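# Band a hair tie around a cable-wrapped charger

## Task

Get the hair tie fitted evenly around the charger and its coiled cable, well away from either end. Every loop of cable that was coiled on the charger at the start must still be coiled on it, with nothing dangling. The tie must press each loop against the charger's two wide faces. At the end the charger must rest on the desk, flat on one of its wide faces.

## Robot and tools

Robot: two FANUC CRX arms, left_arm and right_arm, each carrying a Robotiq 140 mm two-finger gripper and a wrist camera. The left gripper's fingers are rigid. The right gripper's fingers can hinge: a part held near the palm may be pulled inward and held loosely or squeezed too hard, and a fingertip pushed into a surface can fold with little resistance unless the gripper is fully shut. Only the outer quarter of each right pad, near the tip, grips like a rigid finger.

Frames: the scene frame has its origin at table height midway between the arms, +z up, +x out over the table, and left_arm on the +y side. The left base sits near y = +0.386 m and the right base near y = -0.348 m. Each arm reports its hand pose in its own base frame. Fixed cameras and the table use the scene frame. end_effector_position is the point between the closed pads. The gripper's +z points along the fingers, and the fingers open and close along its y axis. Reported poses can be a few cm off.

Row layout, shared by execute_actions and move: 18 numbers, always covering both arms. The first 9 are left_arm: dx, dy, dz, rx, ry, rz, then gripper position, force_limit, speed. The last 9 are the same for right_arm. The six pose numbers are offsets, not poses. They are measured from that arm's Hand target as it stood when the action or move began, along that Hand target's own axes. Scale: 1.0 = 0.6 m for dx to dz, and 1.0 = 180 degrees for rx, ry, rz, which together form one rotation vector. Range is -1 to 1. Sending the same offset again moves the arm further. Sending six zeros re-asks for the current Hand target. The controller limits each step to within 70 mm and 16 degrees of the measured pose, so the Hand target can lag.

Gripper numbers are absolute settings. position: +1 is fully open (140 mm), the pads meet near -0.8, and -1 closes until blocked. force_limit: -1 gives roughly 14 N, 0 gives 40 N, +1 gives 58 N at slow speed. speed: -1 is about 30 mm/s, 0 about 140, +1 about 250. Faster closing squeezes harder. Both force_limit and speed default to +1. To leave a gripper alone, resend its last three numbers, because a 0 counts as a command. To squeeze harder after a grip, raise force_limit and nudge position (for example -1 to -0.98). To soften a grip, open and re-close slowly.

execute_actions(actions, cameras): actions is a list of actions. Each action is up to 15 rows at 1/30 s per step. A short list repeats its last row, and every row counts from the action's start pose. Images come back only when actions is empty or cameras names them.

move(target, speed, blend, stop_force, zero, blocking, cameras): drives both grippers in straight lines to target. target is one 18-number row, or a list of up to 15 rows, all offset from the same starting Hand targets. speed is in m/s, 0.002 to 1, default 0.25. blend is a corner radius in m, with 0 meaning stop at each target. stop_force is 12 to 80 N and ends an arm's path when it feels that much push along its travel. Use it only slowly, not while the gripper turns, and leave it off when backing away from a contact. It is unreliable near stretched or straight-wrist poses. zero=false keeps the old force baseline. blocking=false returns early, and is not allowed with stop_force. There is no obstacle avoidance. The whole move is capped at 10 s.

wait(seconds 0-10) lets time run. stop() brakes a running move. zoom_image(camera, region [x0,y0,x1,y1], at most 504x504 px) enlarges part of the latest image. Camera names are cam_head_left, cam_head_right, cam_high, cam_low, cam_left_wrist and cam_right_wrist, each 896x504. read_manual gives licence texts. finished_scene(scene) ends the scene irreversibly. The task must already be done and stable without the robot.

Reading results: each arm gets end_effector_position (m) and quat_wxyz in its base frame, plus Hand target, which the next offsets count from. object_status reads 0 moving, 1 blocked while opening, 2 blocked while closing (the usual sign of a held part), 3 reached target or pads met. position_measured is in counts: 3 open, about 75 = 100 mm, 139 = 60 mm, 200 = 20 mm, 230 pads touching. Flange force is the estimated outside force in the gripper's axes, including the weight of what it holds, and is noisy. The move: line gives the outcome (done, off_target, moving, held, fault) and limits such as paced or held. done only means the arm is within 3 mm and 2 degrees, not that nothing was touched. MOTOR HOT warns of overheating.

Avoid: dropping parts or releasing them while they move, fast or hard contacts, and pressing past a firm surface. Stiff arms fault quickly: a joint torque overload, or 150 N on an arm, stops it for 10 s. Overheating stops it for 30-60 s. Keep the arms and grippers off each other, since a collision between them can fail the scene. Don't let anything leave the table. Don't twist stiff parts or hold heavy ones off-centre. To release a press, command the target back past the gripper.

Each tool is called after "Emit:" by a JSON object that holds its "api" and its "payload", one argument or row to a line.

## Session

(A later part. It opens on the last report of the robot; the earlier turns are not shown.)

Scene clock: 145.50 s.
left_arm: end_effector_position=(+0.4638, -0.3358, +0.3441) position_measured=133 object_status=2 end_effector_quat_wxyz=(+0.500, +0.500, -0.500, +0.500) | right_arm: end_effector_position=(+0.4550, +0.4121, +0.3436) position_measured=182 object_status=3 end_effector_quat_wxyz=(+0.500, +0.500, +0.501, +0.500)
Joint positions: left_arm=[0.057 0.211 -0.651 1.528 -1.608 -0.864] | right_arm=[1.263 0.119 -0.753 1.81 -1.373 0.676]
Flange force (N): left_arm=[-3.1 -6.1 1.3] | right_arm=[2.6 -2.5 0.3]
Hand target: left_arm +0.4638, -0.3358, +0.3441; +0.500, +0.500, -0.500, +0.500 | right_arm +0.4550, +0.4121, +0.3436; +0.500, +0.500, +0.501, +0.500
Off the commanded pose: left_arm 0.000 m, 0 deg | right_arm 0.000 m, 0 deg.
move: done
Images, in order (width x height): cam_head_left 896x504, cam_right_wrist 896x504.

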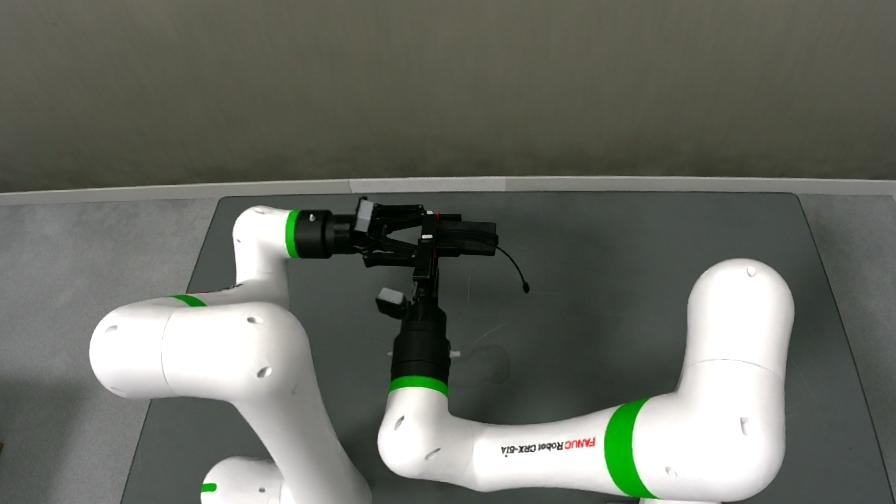

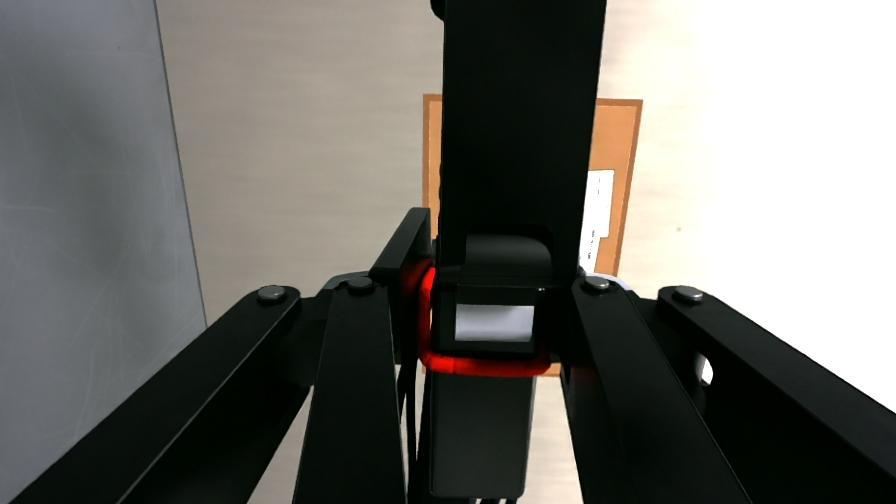

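Emit:
{"api": "move", "payload": {
  "target": [
    [0,0,0,0,0,0,-1,-0.7,-1,0,0,0,0,0,0,-0.34,-1,-1],
    [0,0,0,0,0,0,-1,-0.7,-1,0.0055,0,0,0,0,0,-0.34,-1,-1]
  ],
  "speed": 0.02,
  "cameras": ["cam_right_wrist","cam_head_left"]
}}

Emit:
{"api": "zoom_image", "payload": {
  "camera": "cam_head_left",
  "region": [420, 200, 480, 260]
}}

Scene clock: 148.20 s.
left_arm: end_effector_position=(+0.4638, -0.3358, +0.3441) position_measured=133 object_status=2 end_effector_quat_wxyz=(+0.500, +0.500, -0.500, +0.500) | right_arm: end_effector_position=(+0.4550, +0.4153, +0.3436) position_measured=172 object_status=3 end_effector_quat_wxyz=(+0.500, +0.500, +0.501, +0.500)
Joint positions: left_arm=[0.057 0.211 -0.651 1.528 -1.608 -0.864] | right_arm=[1.266 0.127 -0.745 1.807 -1.375 0.678]
Flange force (N): left_arm=[-3.5 -7.0 -0.5] | right_arm=[2.0 -1.8 -0.3]
Hand target: left_arm +0.4638, -0.3358, +0.3441; +0.500, +0.500, -0.500, +0.500 | right_arm +0.4550, +0.4154, +0.3436; +0.500, +0.500, +0.501, +0.500
Off the commanded pose: left_arm 0.000 m, 0 deg | right_arm 0.000 m, 0 deg.
move: done
Images, in order (width x height): cam_head_left 896x504, cam_right_wrist 896x504.

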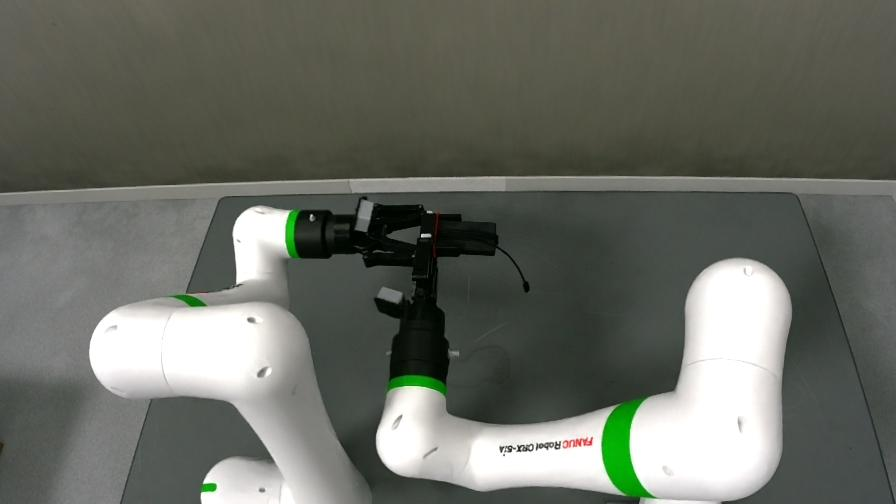

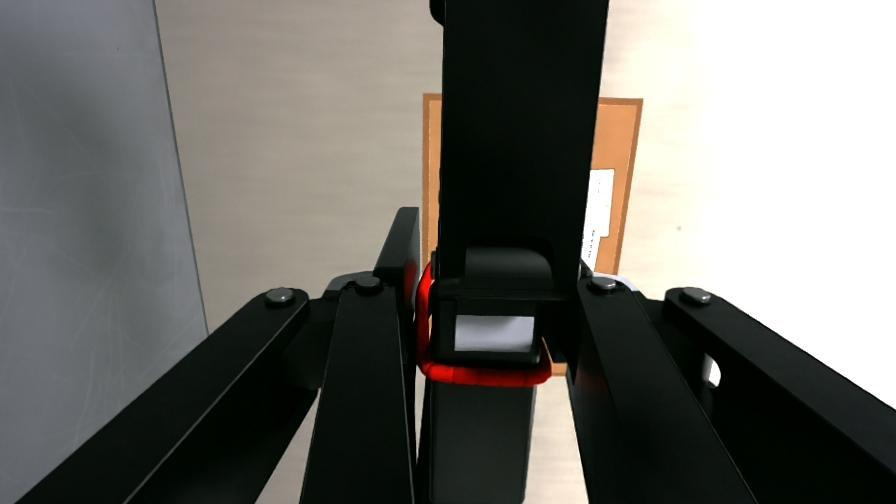

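Scaled by 8.400 from the camera's 896x504 image, which has a finer 1280x720 frame.

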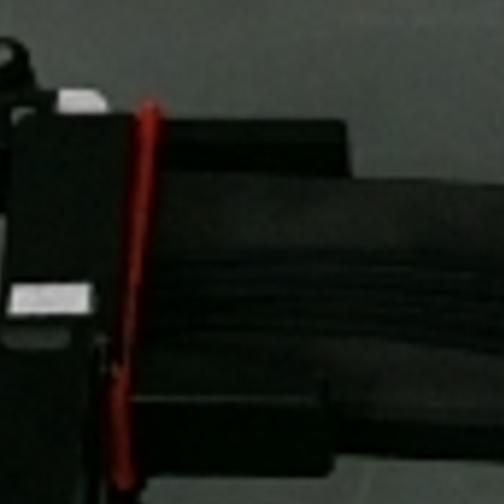

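Emit:
{"api": "move", "payload": {
  "target": [
    [0,0,0,0,0,0,-1,-0.7,-1,0.001,0,0,0,0,0,-0.42,-1,-1],
    [0,0,0,0,0,0,-1,-0.7,-1,-0.022,0,0,0,0,0,-0.42,-1,-1]
  ],
  "speed": 0.03,
  "cameras": ["cam_right_wrist","cam_head_left"]
}}

Emit:
{"api": "zoom_image", "payload": {
  "camera": "cam_head_left",
  "region": [420, 200, 480, 260]
}}

Scene clock: 149.67 s.
left_arm: end_effector_position=(+0.4638, -0.3358, +0.3441) position_measured=133 object_status=2 end_effector_quat_wxyz=(+0.500, +0.500, -0.500, +0.500) | right_arm: end_effector_position=(+0.4550, +0.4154, +0.3436) position_measured=182 object_status=3 end_effector_quat_wxyz=(+0.500, +0.500, +0.501, +0.500)
Joint positions: left_arm=[0.057 0.211 -0.651 1.528 -1.608 -0.864] | right_arm=[1.267 0.127 -0.745 1.807 -1.375 0.678]
Flange force (N): left_arm=[0.5 -4.8 2.5] | right_arm=[2.9 -6.4 1.3]
Hand target: left_arm +0.4638, -0.3358, +0.3441; +0.500, +0.500, -0.500, +0.500 | right_arm +0.4550, +0.4154, +0.3436; +0.500, +0.500, +0.501, +0.500 (not the last commanded pose)
Off the commanded pose: left_arm 0.000 m, 0 deg | right_arm 0.013 m, 0 deg.
move: held (right_arm; a check stopped the path); path passed 0 of 2 targets; limits=held
pose unreachable (right arm): on one or more control steps of this call, first in action 0 (counted from 0), this arm could not follow its commanded pose, so it was not sent that pose on those steps. It may still have moved: this result reports where it is.
cause: moving toward the commanded pose would bring a part of the arm too close to another arm (this arm's gripper and the left arm's gripper, 6 mm apart when this arm was first held).
Images, in order (width x height): cam_head_left 896x504, cam_right_wrist 896x504.

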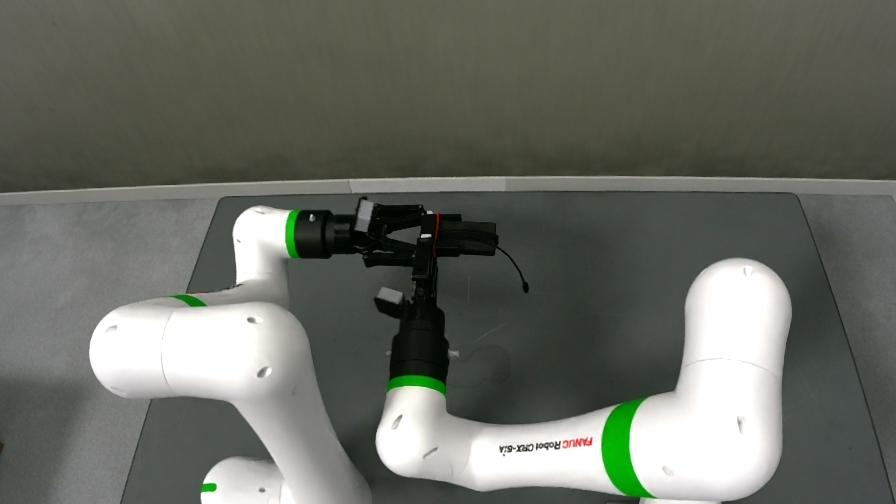

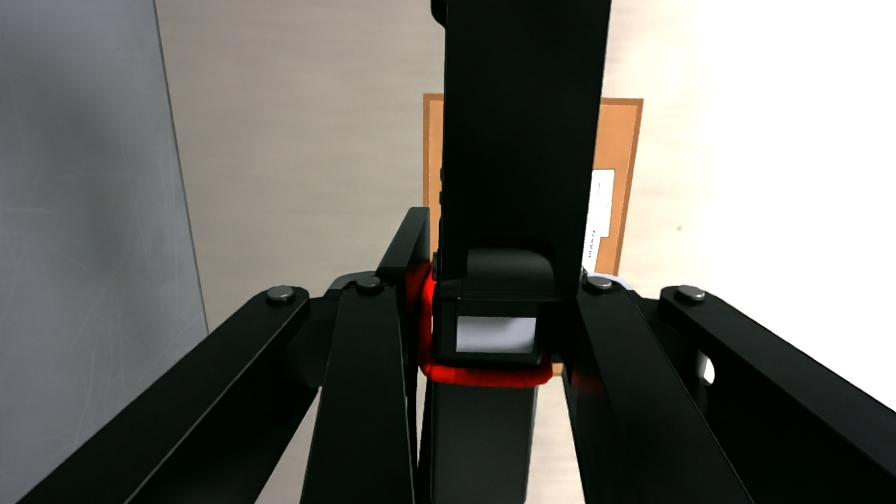

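Scaled by 8.400 from the camera's 896x504 image, which has a finer 1280x720 frame.

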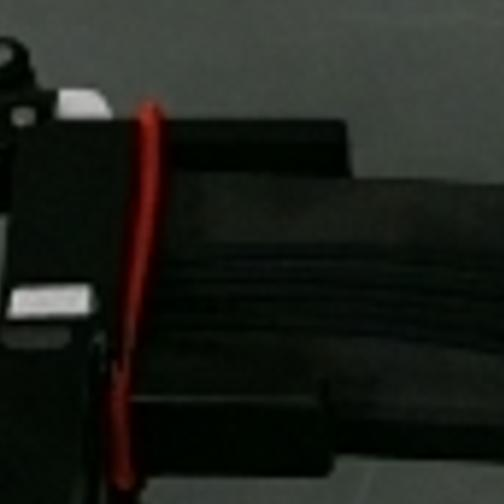

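Emit:
{"api": "move", "payload": {
  "target": [0,0,0,0,0,0,-1,-0.7,-1,-0.02,0,0,0,0,0,-0.42,-1,-1],
  "speed": 0.03,
  "cameras": ["cam_right_wrist","cam_head_left","cam_left_wrist"]
}}

Emit:
{"api": "zoom_image", "payload": {
  "camera": "cam_head_left",
  "region": [420, 200, 480, 260]
}}

Scene clock: 151.60 s.
left_arm: end_effector_position=(+0.4638, -0.3358, +0.3441) position_measured=133 object_status=2 end_effector_quat_wxyz=(+0.500, +0.500, -0.500, +0.500) | right_arm: end_effector_position=(+0.4550, +0.4034, +0.3436) position_measured=182 object_status=3 end_effector_quat_wxyz=(+0.500, +0.500, +0.501, +0.500)
Joint positions: left_arm=[0.057 0.211 -0.651 1.528 -1.608 -0.864] | right_arm=[1.255 0.1 -0.774 1.817 -1.368 0.673]
Flange force (N): left_arm=[0.8 -7.8 9.3] | right_arm=[10.3 -5.5 -1.5]
Hand target: left_arm +0.4638, -0.3358, +0.3441; +0.500, +0.500, -0.500, +0.500 | right_arm +0.4550, +0.4034, +0.3436; +0.500, +0.500, +0.501, +0.500
Off the commanded pose: left_arm 0.000 m, 0 deg | right_arm 0.000 m, 0 deg.
move: done
Images, in order (width x height): cam_head_left 896x504, cam_left_wrist 896x504, cam_right_wrist 896x504.

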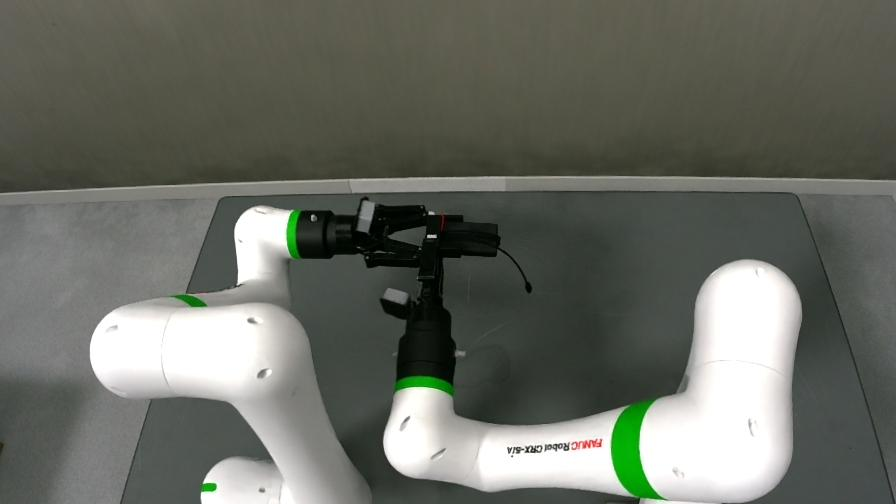

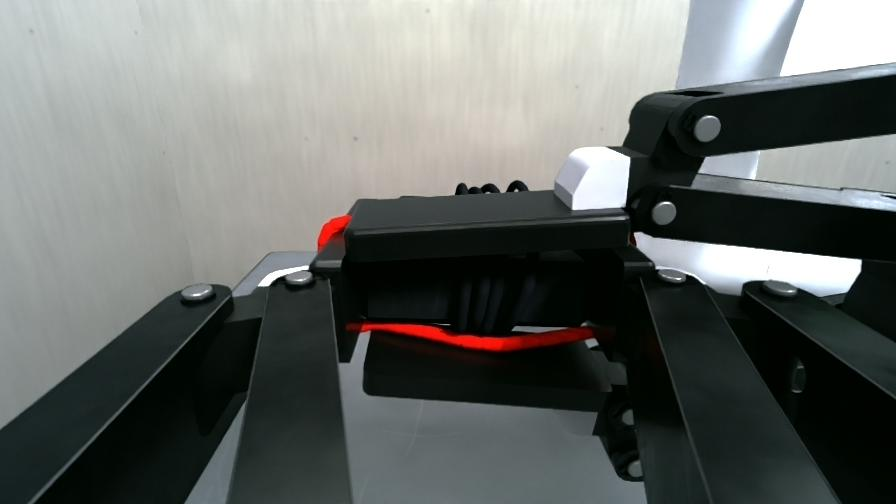

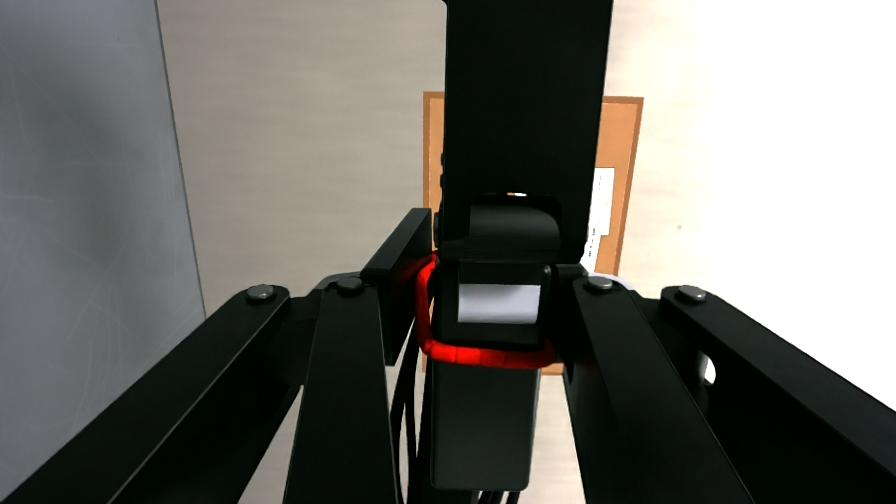

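Scaled by 8.400 from the camera's 896x504 image, which has a finer 1280x720 frame.

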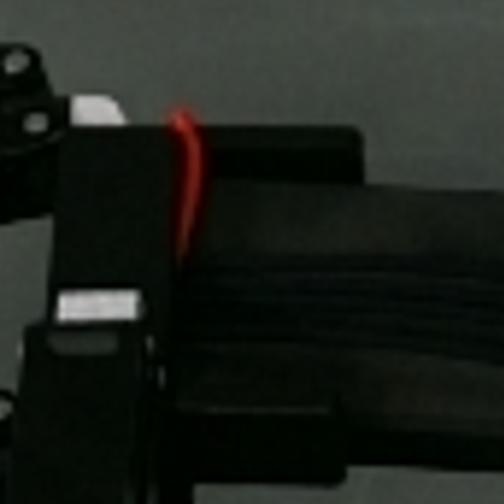

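Emit:
{"api": "zoom_image", "payload": {
  "camera": "cam_left_wrist",
  "region": [300, 180, 680, 440]
}}

Emit:
{"api": "zoom_image", "payload": {
  "camera": "cam_right_wrist",
  "region": [350, 190, 610, 400]
}}

Scaled by 1.326 from the camera's 896x504 image, which has a finer 1280x720 frame.

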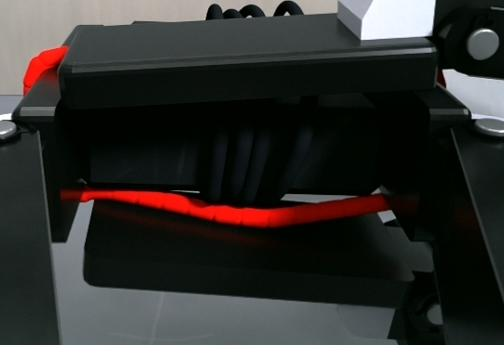

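Scaled by 1.938 from the camera's 896x504 image, which has a finer 1280x720 frame.

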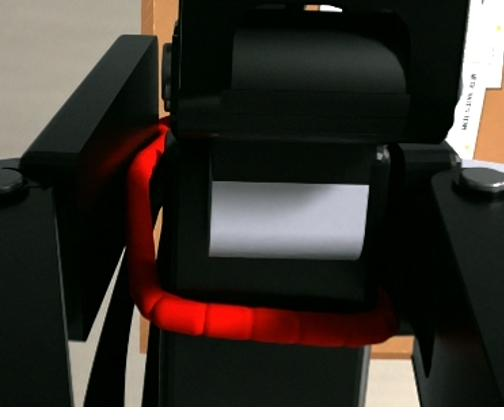

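Emit:
{"api": "move", "payload": {
  "target": [0,0,0,0,0,0,-1,-0.7,-1,-0.0133,0,0,0,0,0,-0.42,-1,-1],
  "speed": 0.03,
  "cameras": ["cam_right_wrist","cam_head_left","cam_left_wrist"]
}}

Emit:
{"api": "zoom_image", "payload": {
  "camera": "cam_head_left",
  "region": [420, 200, 480, 260]
}}

Emit:
{"api": "zoom_image", "payload": {
  "camera": "cam_left_wrist",
  "region": [300, 180, 680, 440]
}}

Emit:
{"api": "zoom_image", "payload": {
  "camera": "cam_right_wrist",
  "region": [350, 190, 610, 400]
}}

Scene clock: 156.77 s.
left_arm: end_effector_position=(+0.4638, -0.3358, +0.3441) position_measured=133 object_status=2 end_effector_quat_wxyz=(+0.500, +0.500, -0.500, +0.500) | right_arm: end_effector_position=(+0.4550, +0.3954, +0.3436) position_measured=182 object_status=3 end_effector_quat_wxyz=(+0.500, +0.500, +0.501, +0.500)
Joint positions: left_arm=[0.057 0.211 -0.651 1.528 -1.608 -0.864] | right_arm=[1.247 0.082 -0.793 1.824 -1.363 0.67]
Flange force (N): left_arm=[1.1 -7.8 5.1] | right_arm=[5.2 -6.1 -2.9]
Hand target: left_arm +0.4638, -0.3358, +0.3441; +0.500, +0.500, -0.500, +0.500 | right_arm +0.4550, +0.3954, +0.3436; +0.500, +0.500, +0.501, +0.500
Off the commanded pose: left_arm 0.000 m, 0 deg | right_arm 0.000 m, 0 deg.
move: done
Images, in order (width x height): cam_head_left 896x504, cam_left_wrist 896x504, cam_right_wrist 896x504.

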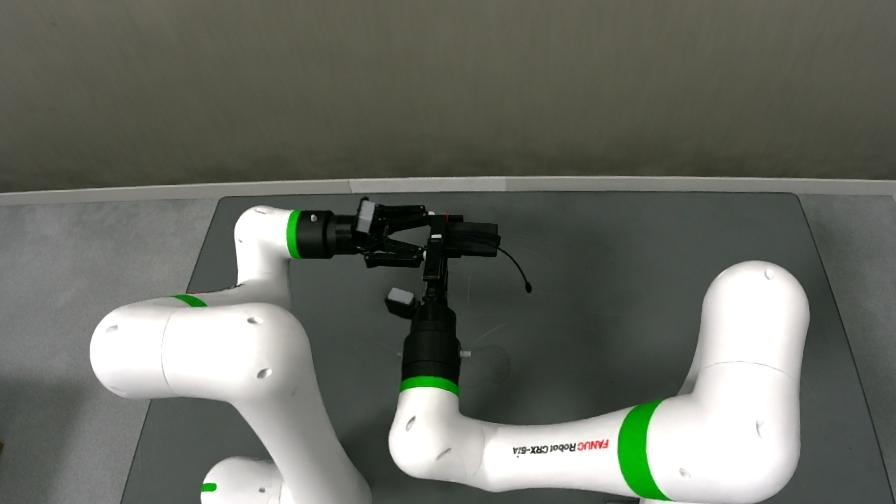

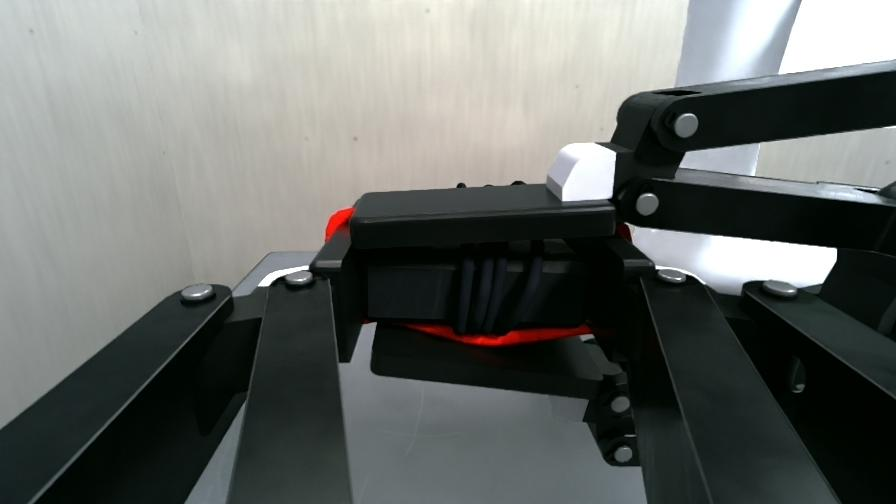

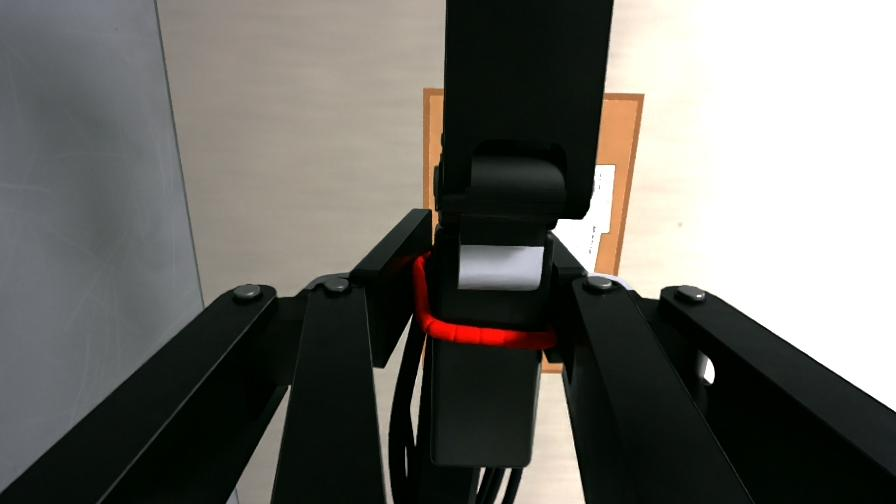

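Scaled by 8.400 from the camera's 896x504 image, which has a finer 1280x720 frame.

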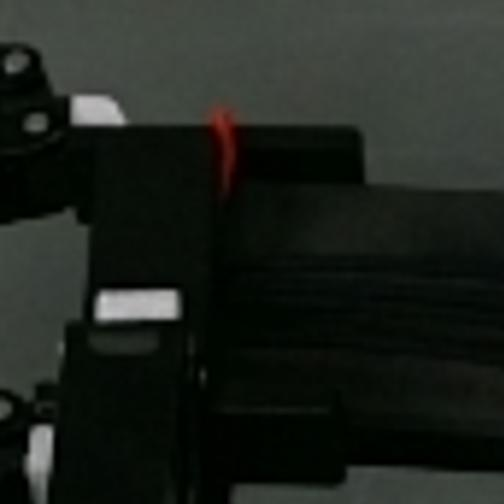

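Scaled by 1.326 from the camera's 896x504 image, which has a finer 1280x720 frame.

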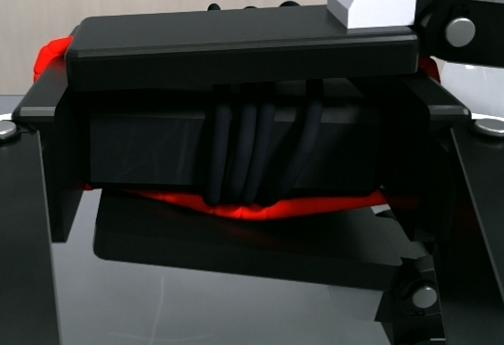

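Scaled by 1.938 from the camera's 896x504 image, which has a finer 1280x720 frame.

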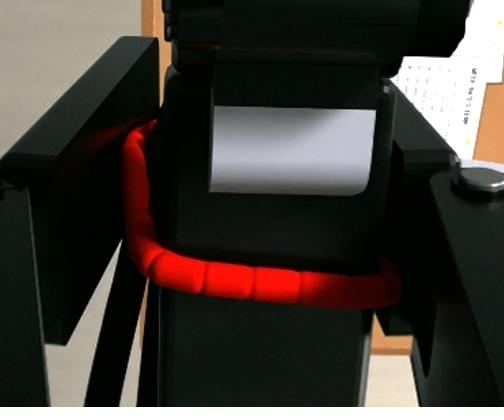

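Emit:
{"api": "move", "payload": {
  "target": [0,0,0,0,0,0,-1,-0.7,-1,-0.0133,0,0,0,0,0,-0.42,-1,-1],
  "speed": 0.03,
  "cameras": ["cam_right_wrist","cam_head_left","cam_left_wrist"]
}}

Emit:
{"api": "zoom_image", "payload": {
  "camera": "cam_head_left",
  "region": [420, 200, 480, 260]
}}

Emit:
{"api": "zoom_image", "payload": {
  "camera": "cam_left_wrist",
  "region": [300, 180, 680, 440]
}}

Emit:
{"api": "zoom_image", "payload": {
  "camera": "cam_right_wrist",
  "region": [350, 190, 610, 400]
}}

Scene clock: 163.43 s.
left_arm: end_effector_position=(+0.4638, -0.3358, +0.3441) position_measured=133 object_status=2 end_effector_quat_wxyz=(+0.500, +0.500, -0.500, +0.500) | right_arm: end_effector_position=(+0.4550, +0.3875, +0.3436) position_measured=182 object_status=3 end_effector_quat_wxyz=(+0.500, +0.500, +0.501, +0.500)
Joint positions: left_arm=[0.057 0.211 -0.651 1.528 -1.608 -0.864] | right_arm=[1.238 0.064 -0.812 1.831 -1.358 0.668]
Flange force (N): left_arm=[-1.1 -13.2 3.5] | right_arm=[5.1 -5.2 -7.2]
Hand target: left_arm +0.4638, -0.3358, +0.3441; +0.500, +0.500, -0.500, +0.500 | right_arm +0.4550, +0.3874, +0.3436; +0.500, +0.500, +0.501, +0.500
Off the commanded pose: left_arm 0.000 m, 0 deg | right_arm 0.000 m, 0 deg.
move: done
Images, in order (width x height): cam_head_left 896x504, cam_left_wrist 896x504, cam_right_wrist 896x504.

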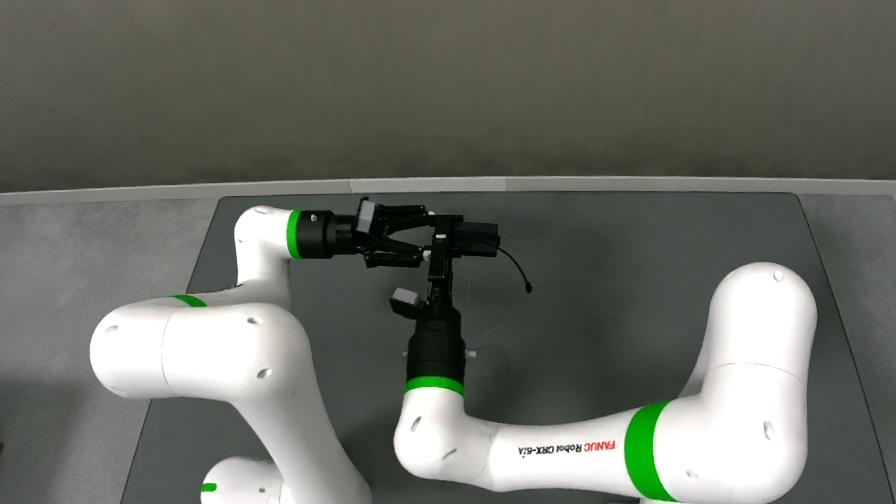

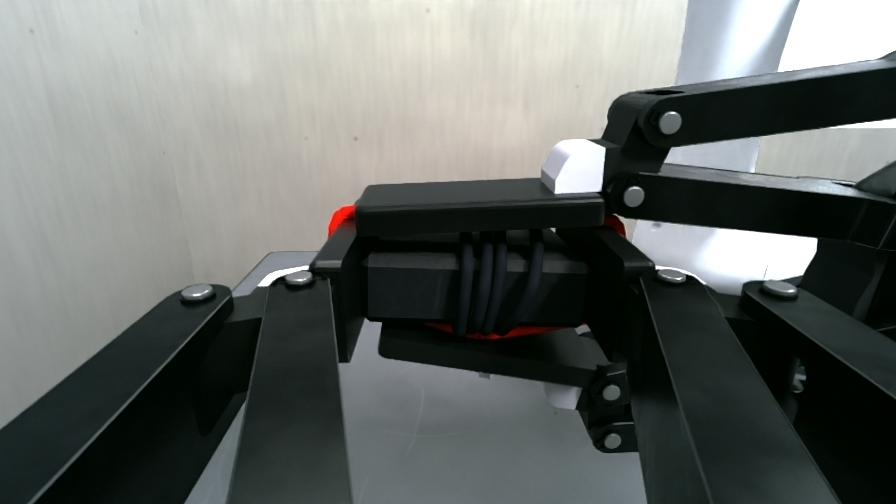

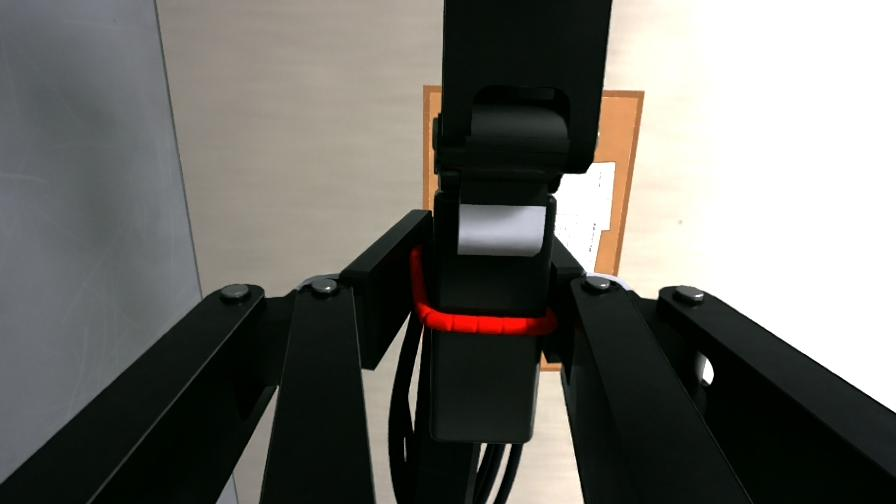

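Scaled by 8.400 from the camera's 896x504 image, which has a finer 1280x720 frame.

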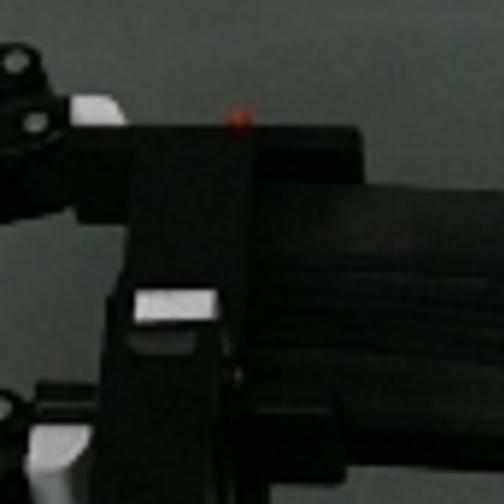

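Scaled by 1.326 from the camera's 896x504 image, which has a finer 1280x720 frame.

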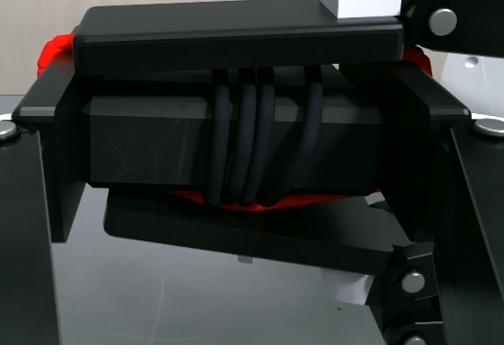

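Scaled by 1.938 from the camera's 896x504 image, which has a finer 1280x720 frame.

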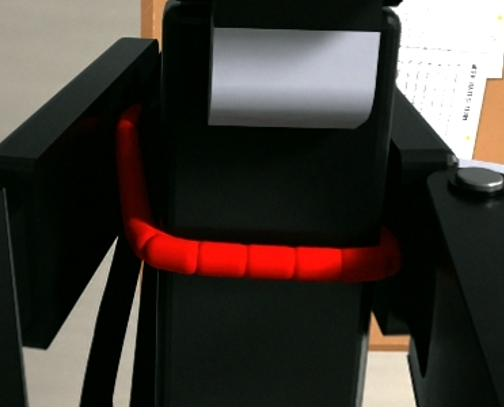

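Emit:
{"api": "move", "payload": {
  "target": [0,0,0,0,0,0,-1,-0.7,-1,-0.0167,0,0,0,0,0,-0.42,-1,-1],
  "speed": 0.03,
  "cameras": ["cam_right_wrist","cam_head_left","cam_left_wrist"]
}}

Emit:
{"api": "zoom_image", "payload": {
  "camera": "cam_head_left",
  "region": [420, 200, 480, 260]
}}

Emit:
{"api": "zoom_image", "payload": {
  "camera": "cam_left_wrist",
  "region": [300, 180, 680, 440]
}}

Emit:
{"api": "zoom_image", "payload": {
  "camera": "cam_right_wrist",
  "region": [350, 190, 610, 400]
}}

Scene clock: 166.73 s.
left_arm: end_effector_position=(+0.4638, -0.3358, +0.3441) position_measured=133 object_status=2 end_effector_quat_wxyz=(+0.500, +0.500, -0.500, +0.500) | right_arm: end_effector_position=(+0.4550, +0.3775, +0.3436) position_measured=182 object_status=3 end_effector_quat_wxyz=(+0.500, +0.500, +0.501, +0.500)
Joint positions: left_arm=[0.057 0.211 -0.651 1.528 -1.608 -0.864] | right_arm=[1.226 0.041 -0.836 1.84 -1.351 0.665]
Flange force (N): left_arm=[-0.4 -13.5 4.0] | right_arm=[4.8 -3.5 -8.1]
Hand target: left_arm +0.4638, -0.3358, +0.3441; +0.500, +0.500, -0.500, +0.500 | right_arm +0.4550, +0.3774, +0.3436; +0.500, +0.500, +0.501, +0.500
Off the commanded pose: left_arm 0.000 m, 0 deg | right_arm 0.000 m, 0 deg.
move: done
Images, in order (width x height): cam_head_left 896x504, cam_left_wrist 896x504, cam_right_wrist 896x504.

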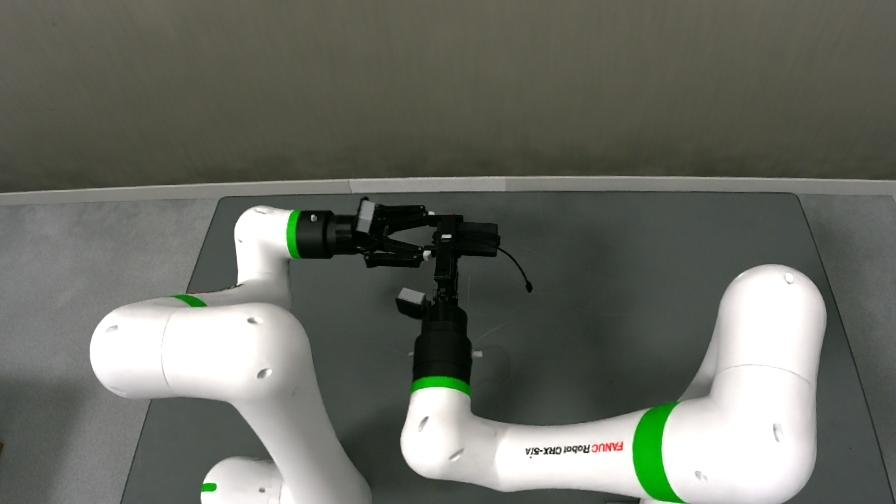

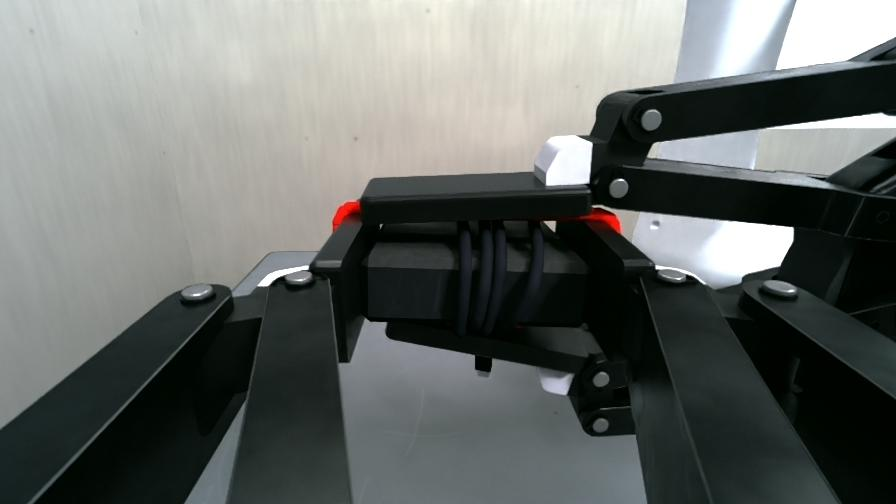

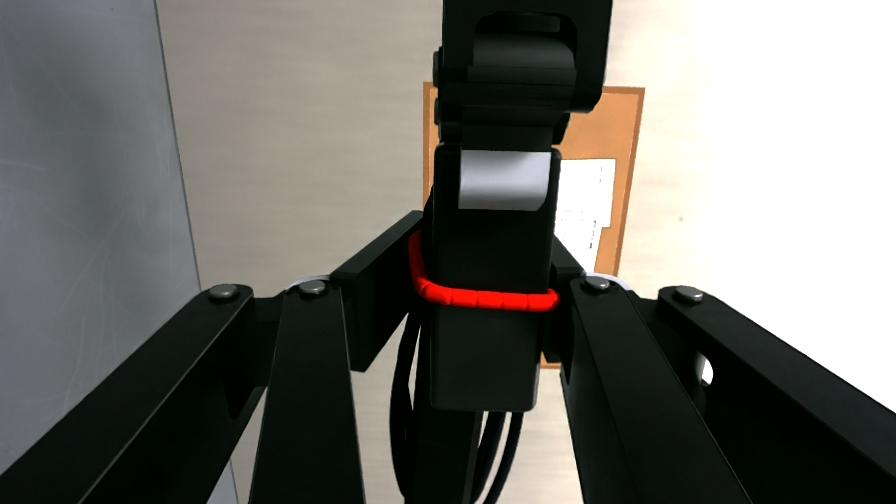

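Scaled by 8.400 from the camera's 896x504 image, which has a finer 1280x720 frame.

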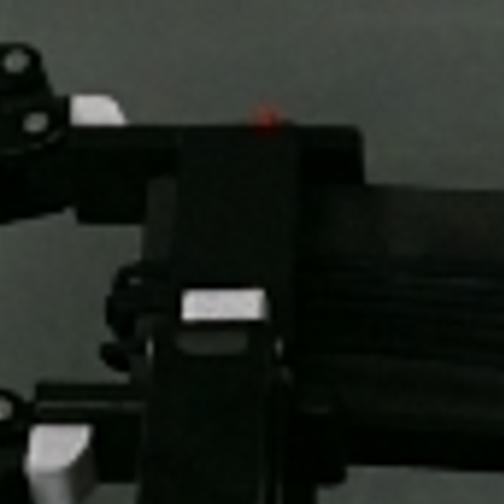

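Scaled by 1.326 from the camera's 896x504 image, which has a finer 1280x720 frame.

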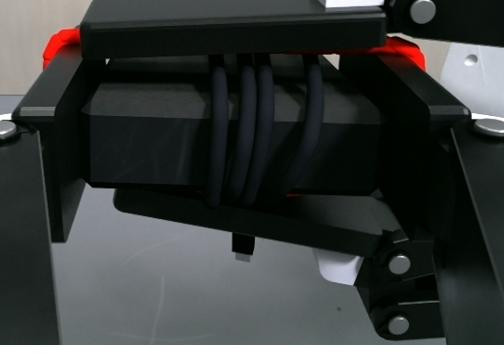

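Scaled by 1.938 from the camera's 896x504 image, which has a finer 1280x720 frame.

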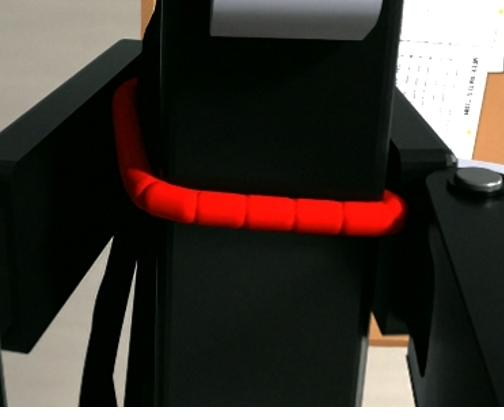

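Emit:
{"api": "move", "payload": {
  "target": [
    [0,0,0,0,0,0,-1,-0.7,-1,0,0,0,0,0,0,-0.26,-1,-1],
    [0,0,0,0,0,0,-1,-0.7,-1,0.0283,0,0,0,0,0,-0.26,-1,-1]
  ],
  "speed": 0.04,
  "cameras": ["cam_right_wrist","cam_head_left","cam_left_wrist"]
}}

Emit:
{"api": "zoom_image", "payload": {
  "camera": "cam_head_left",
  "region": [420, 200, 480, 260]
}}

Emit:
{"api": "zoom_image", "payload": {
  "camera": "cam_left_wrist",
  "region": [300, 180, 680, 440]
}}

Emit:
{"api": "zoom_image", "payload": {
  "camera": "cam_right_wrist",
  "region": [350, 190, 610, 400]
}}

Scene clock: 170.33 s.
left_arm: end_effector_position=(+0.4638, -0.3358, +0.3441) position_measured=133 object_status=2 end_effector_quat_wxyz=(+0.500, +0.500, -0.500, +0.500) | right_arm: end_effector_position=(+0.4550, +0.3944, +0.3436) position_measured=162 object_status=3 end_effector_quat_wxyz=(+0.500, +0.500, +0.501, +0.500)
Joint positions: left_arm=[0.057 0.211 -0.651 1.528 -1.608 -0.864] | right_arm=[1.245 0.08 -0.796 1.825 -1.363 0.67]
Flange force (N): left_arm=[-4.5 -7.6 -0.5] | right_arm=[0.7 -1.4 -2.2]
Hand target: left_arm +0.4638, -0.3358, +0.3441; +0.500, +0.500, -0.500, +0.500 | right_arm +0.4550, +0.3944, +0.3436; +0.500, +0.500, +0.501, +0.500
Off the commanded pose: left_arm 0.000 m, 0 deg | right_arm 0.000 m, 0 deg.
move: done
Images, in order (width x height): cam_head_left 896x504, cam_left_wrist 896x504, cam_right_wrist 896x504.

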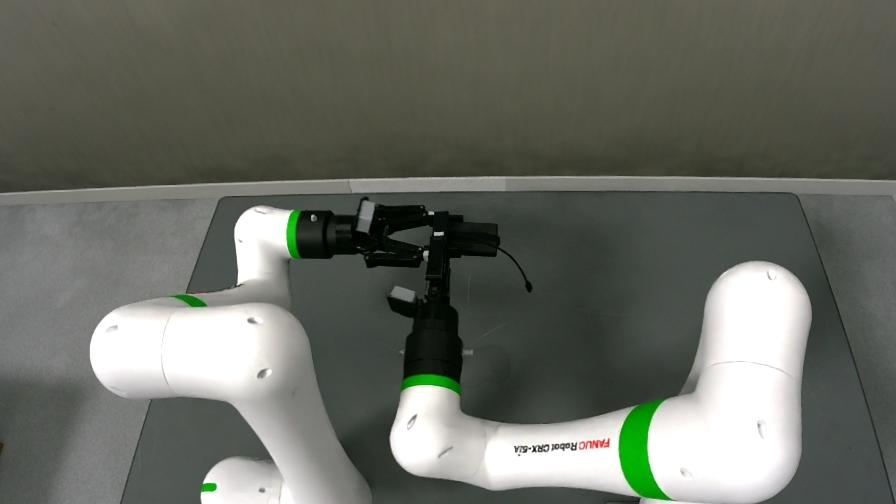

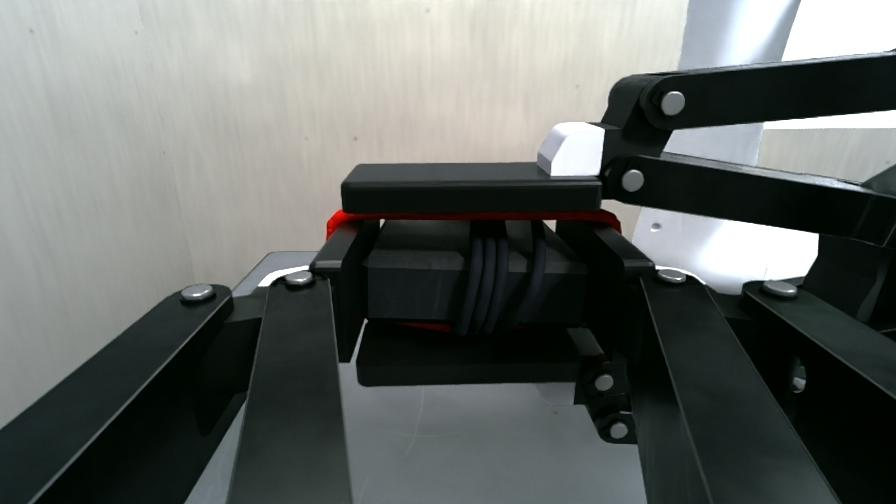

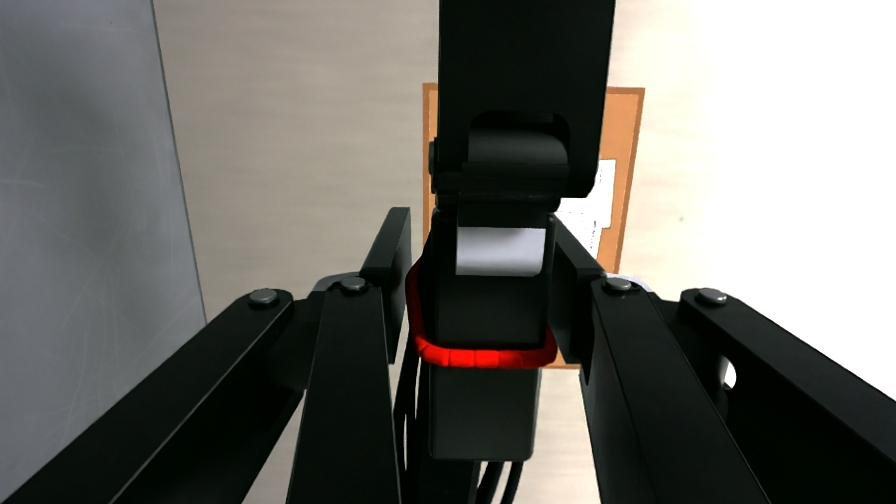

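Scaled by 8.400 from the camera's 896x504 image, which has a finer 1280x720 frame.

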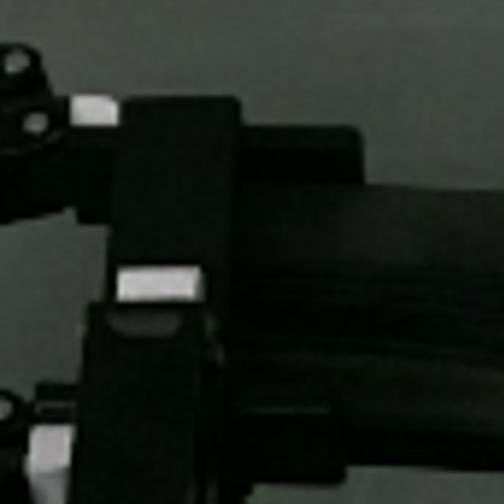

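Scaled by 1.326 from the camera's 896x504 image, which has a finer 1280x720 frame.

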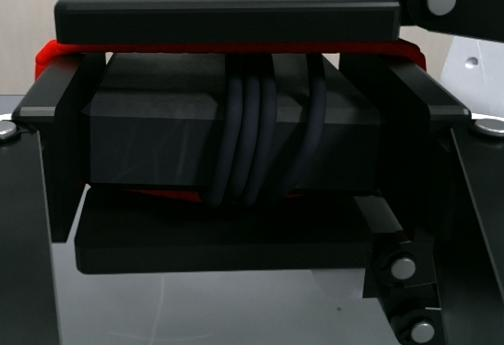

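Scaled by 1.938 from the camera's 896x504 image, which has a finer 1280x720 frame.

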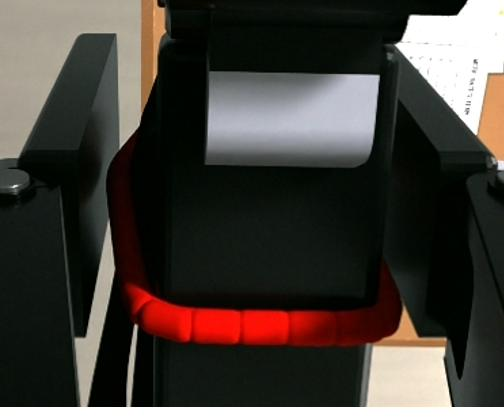

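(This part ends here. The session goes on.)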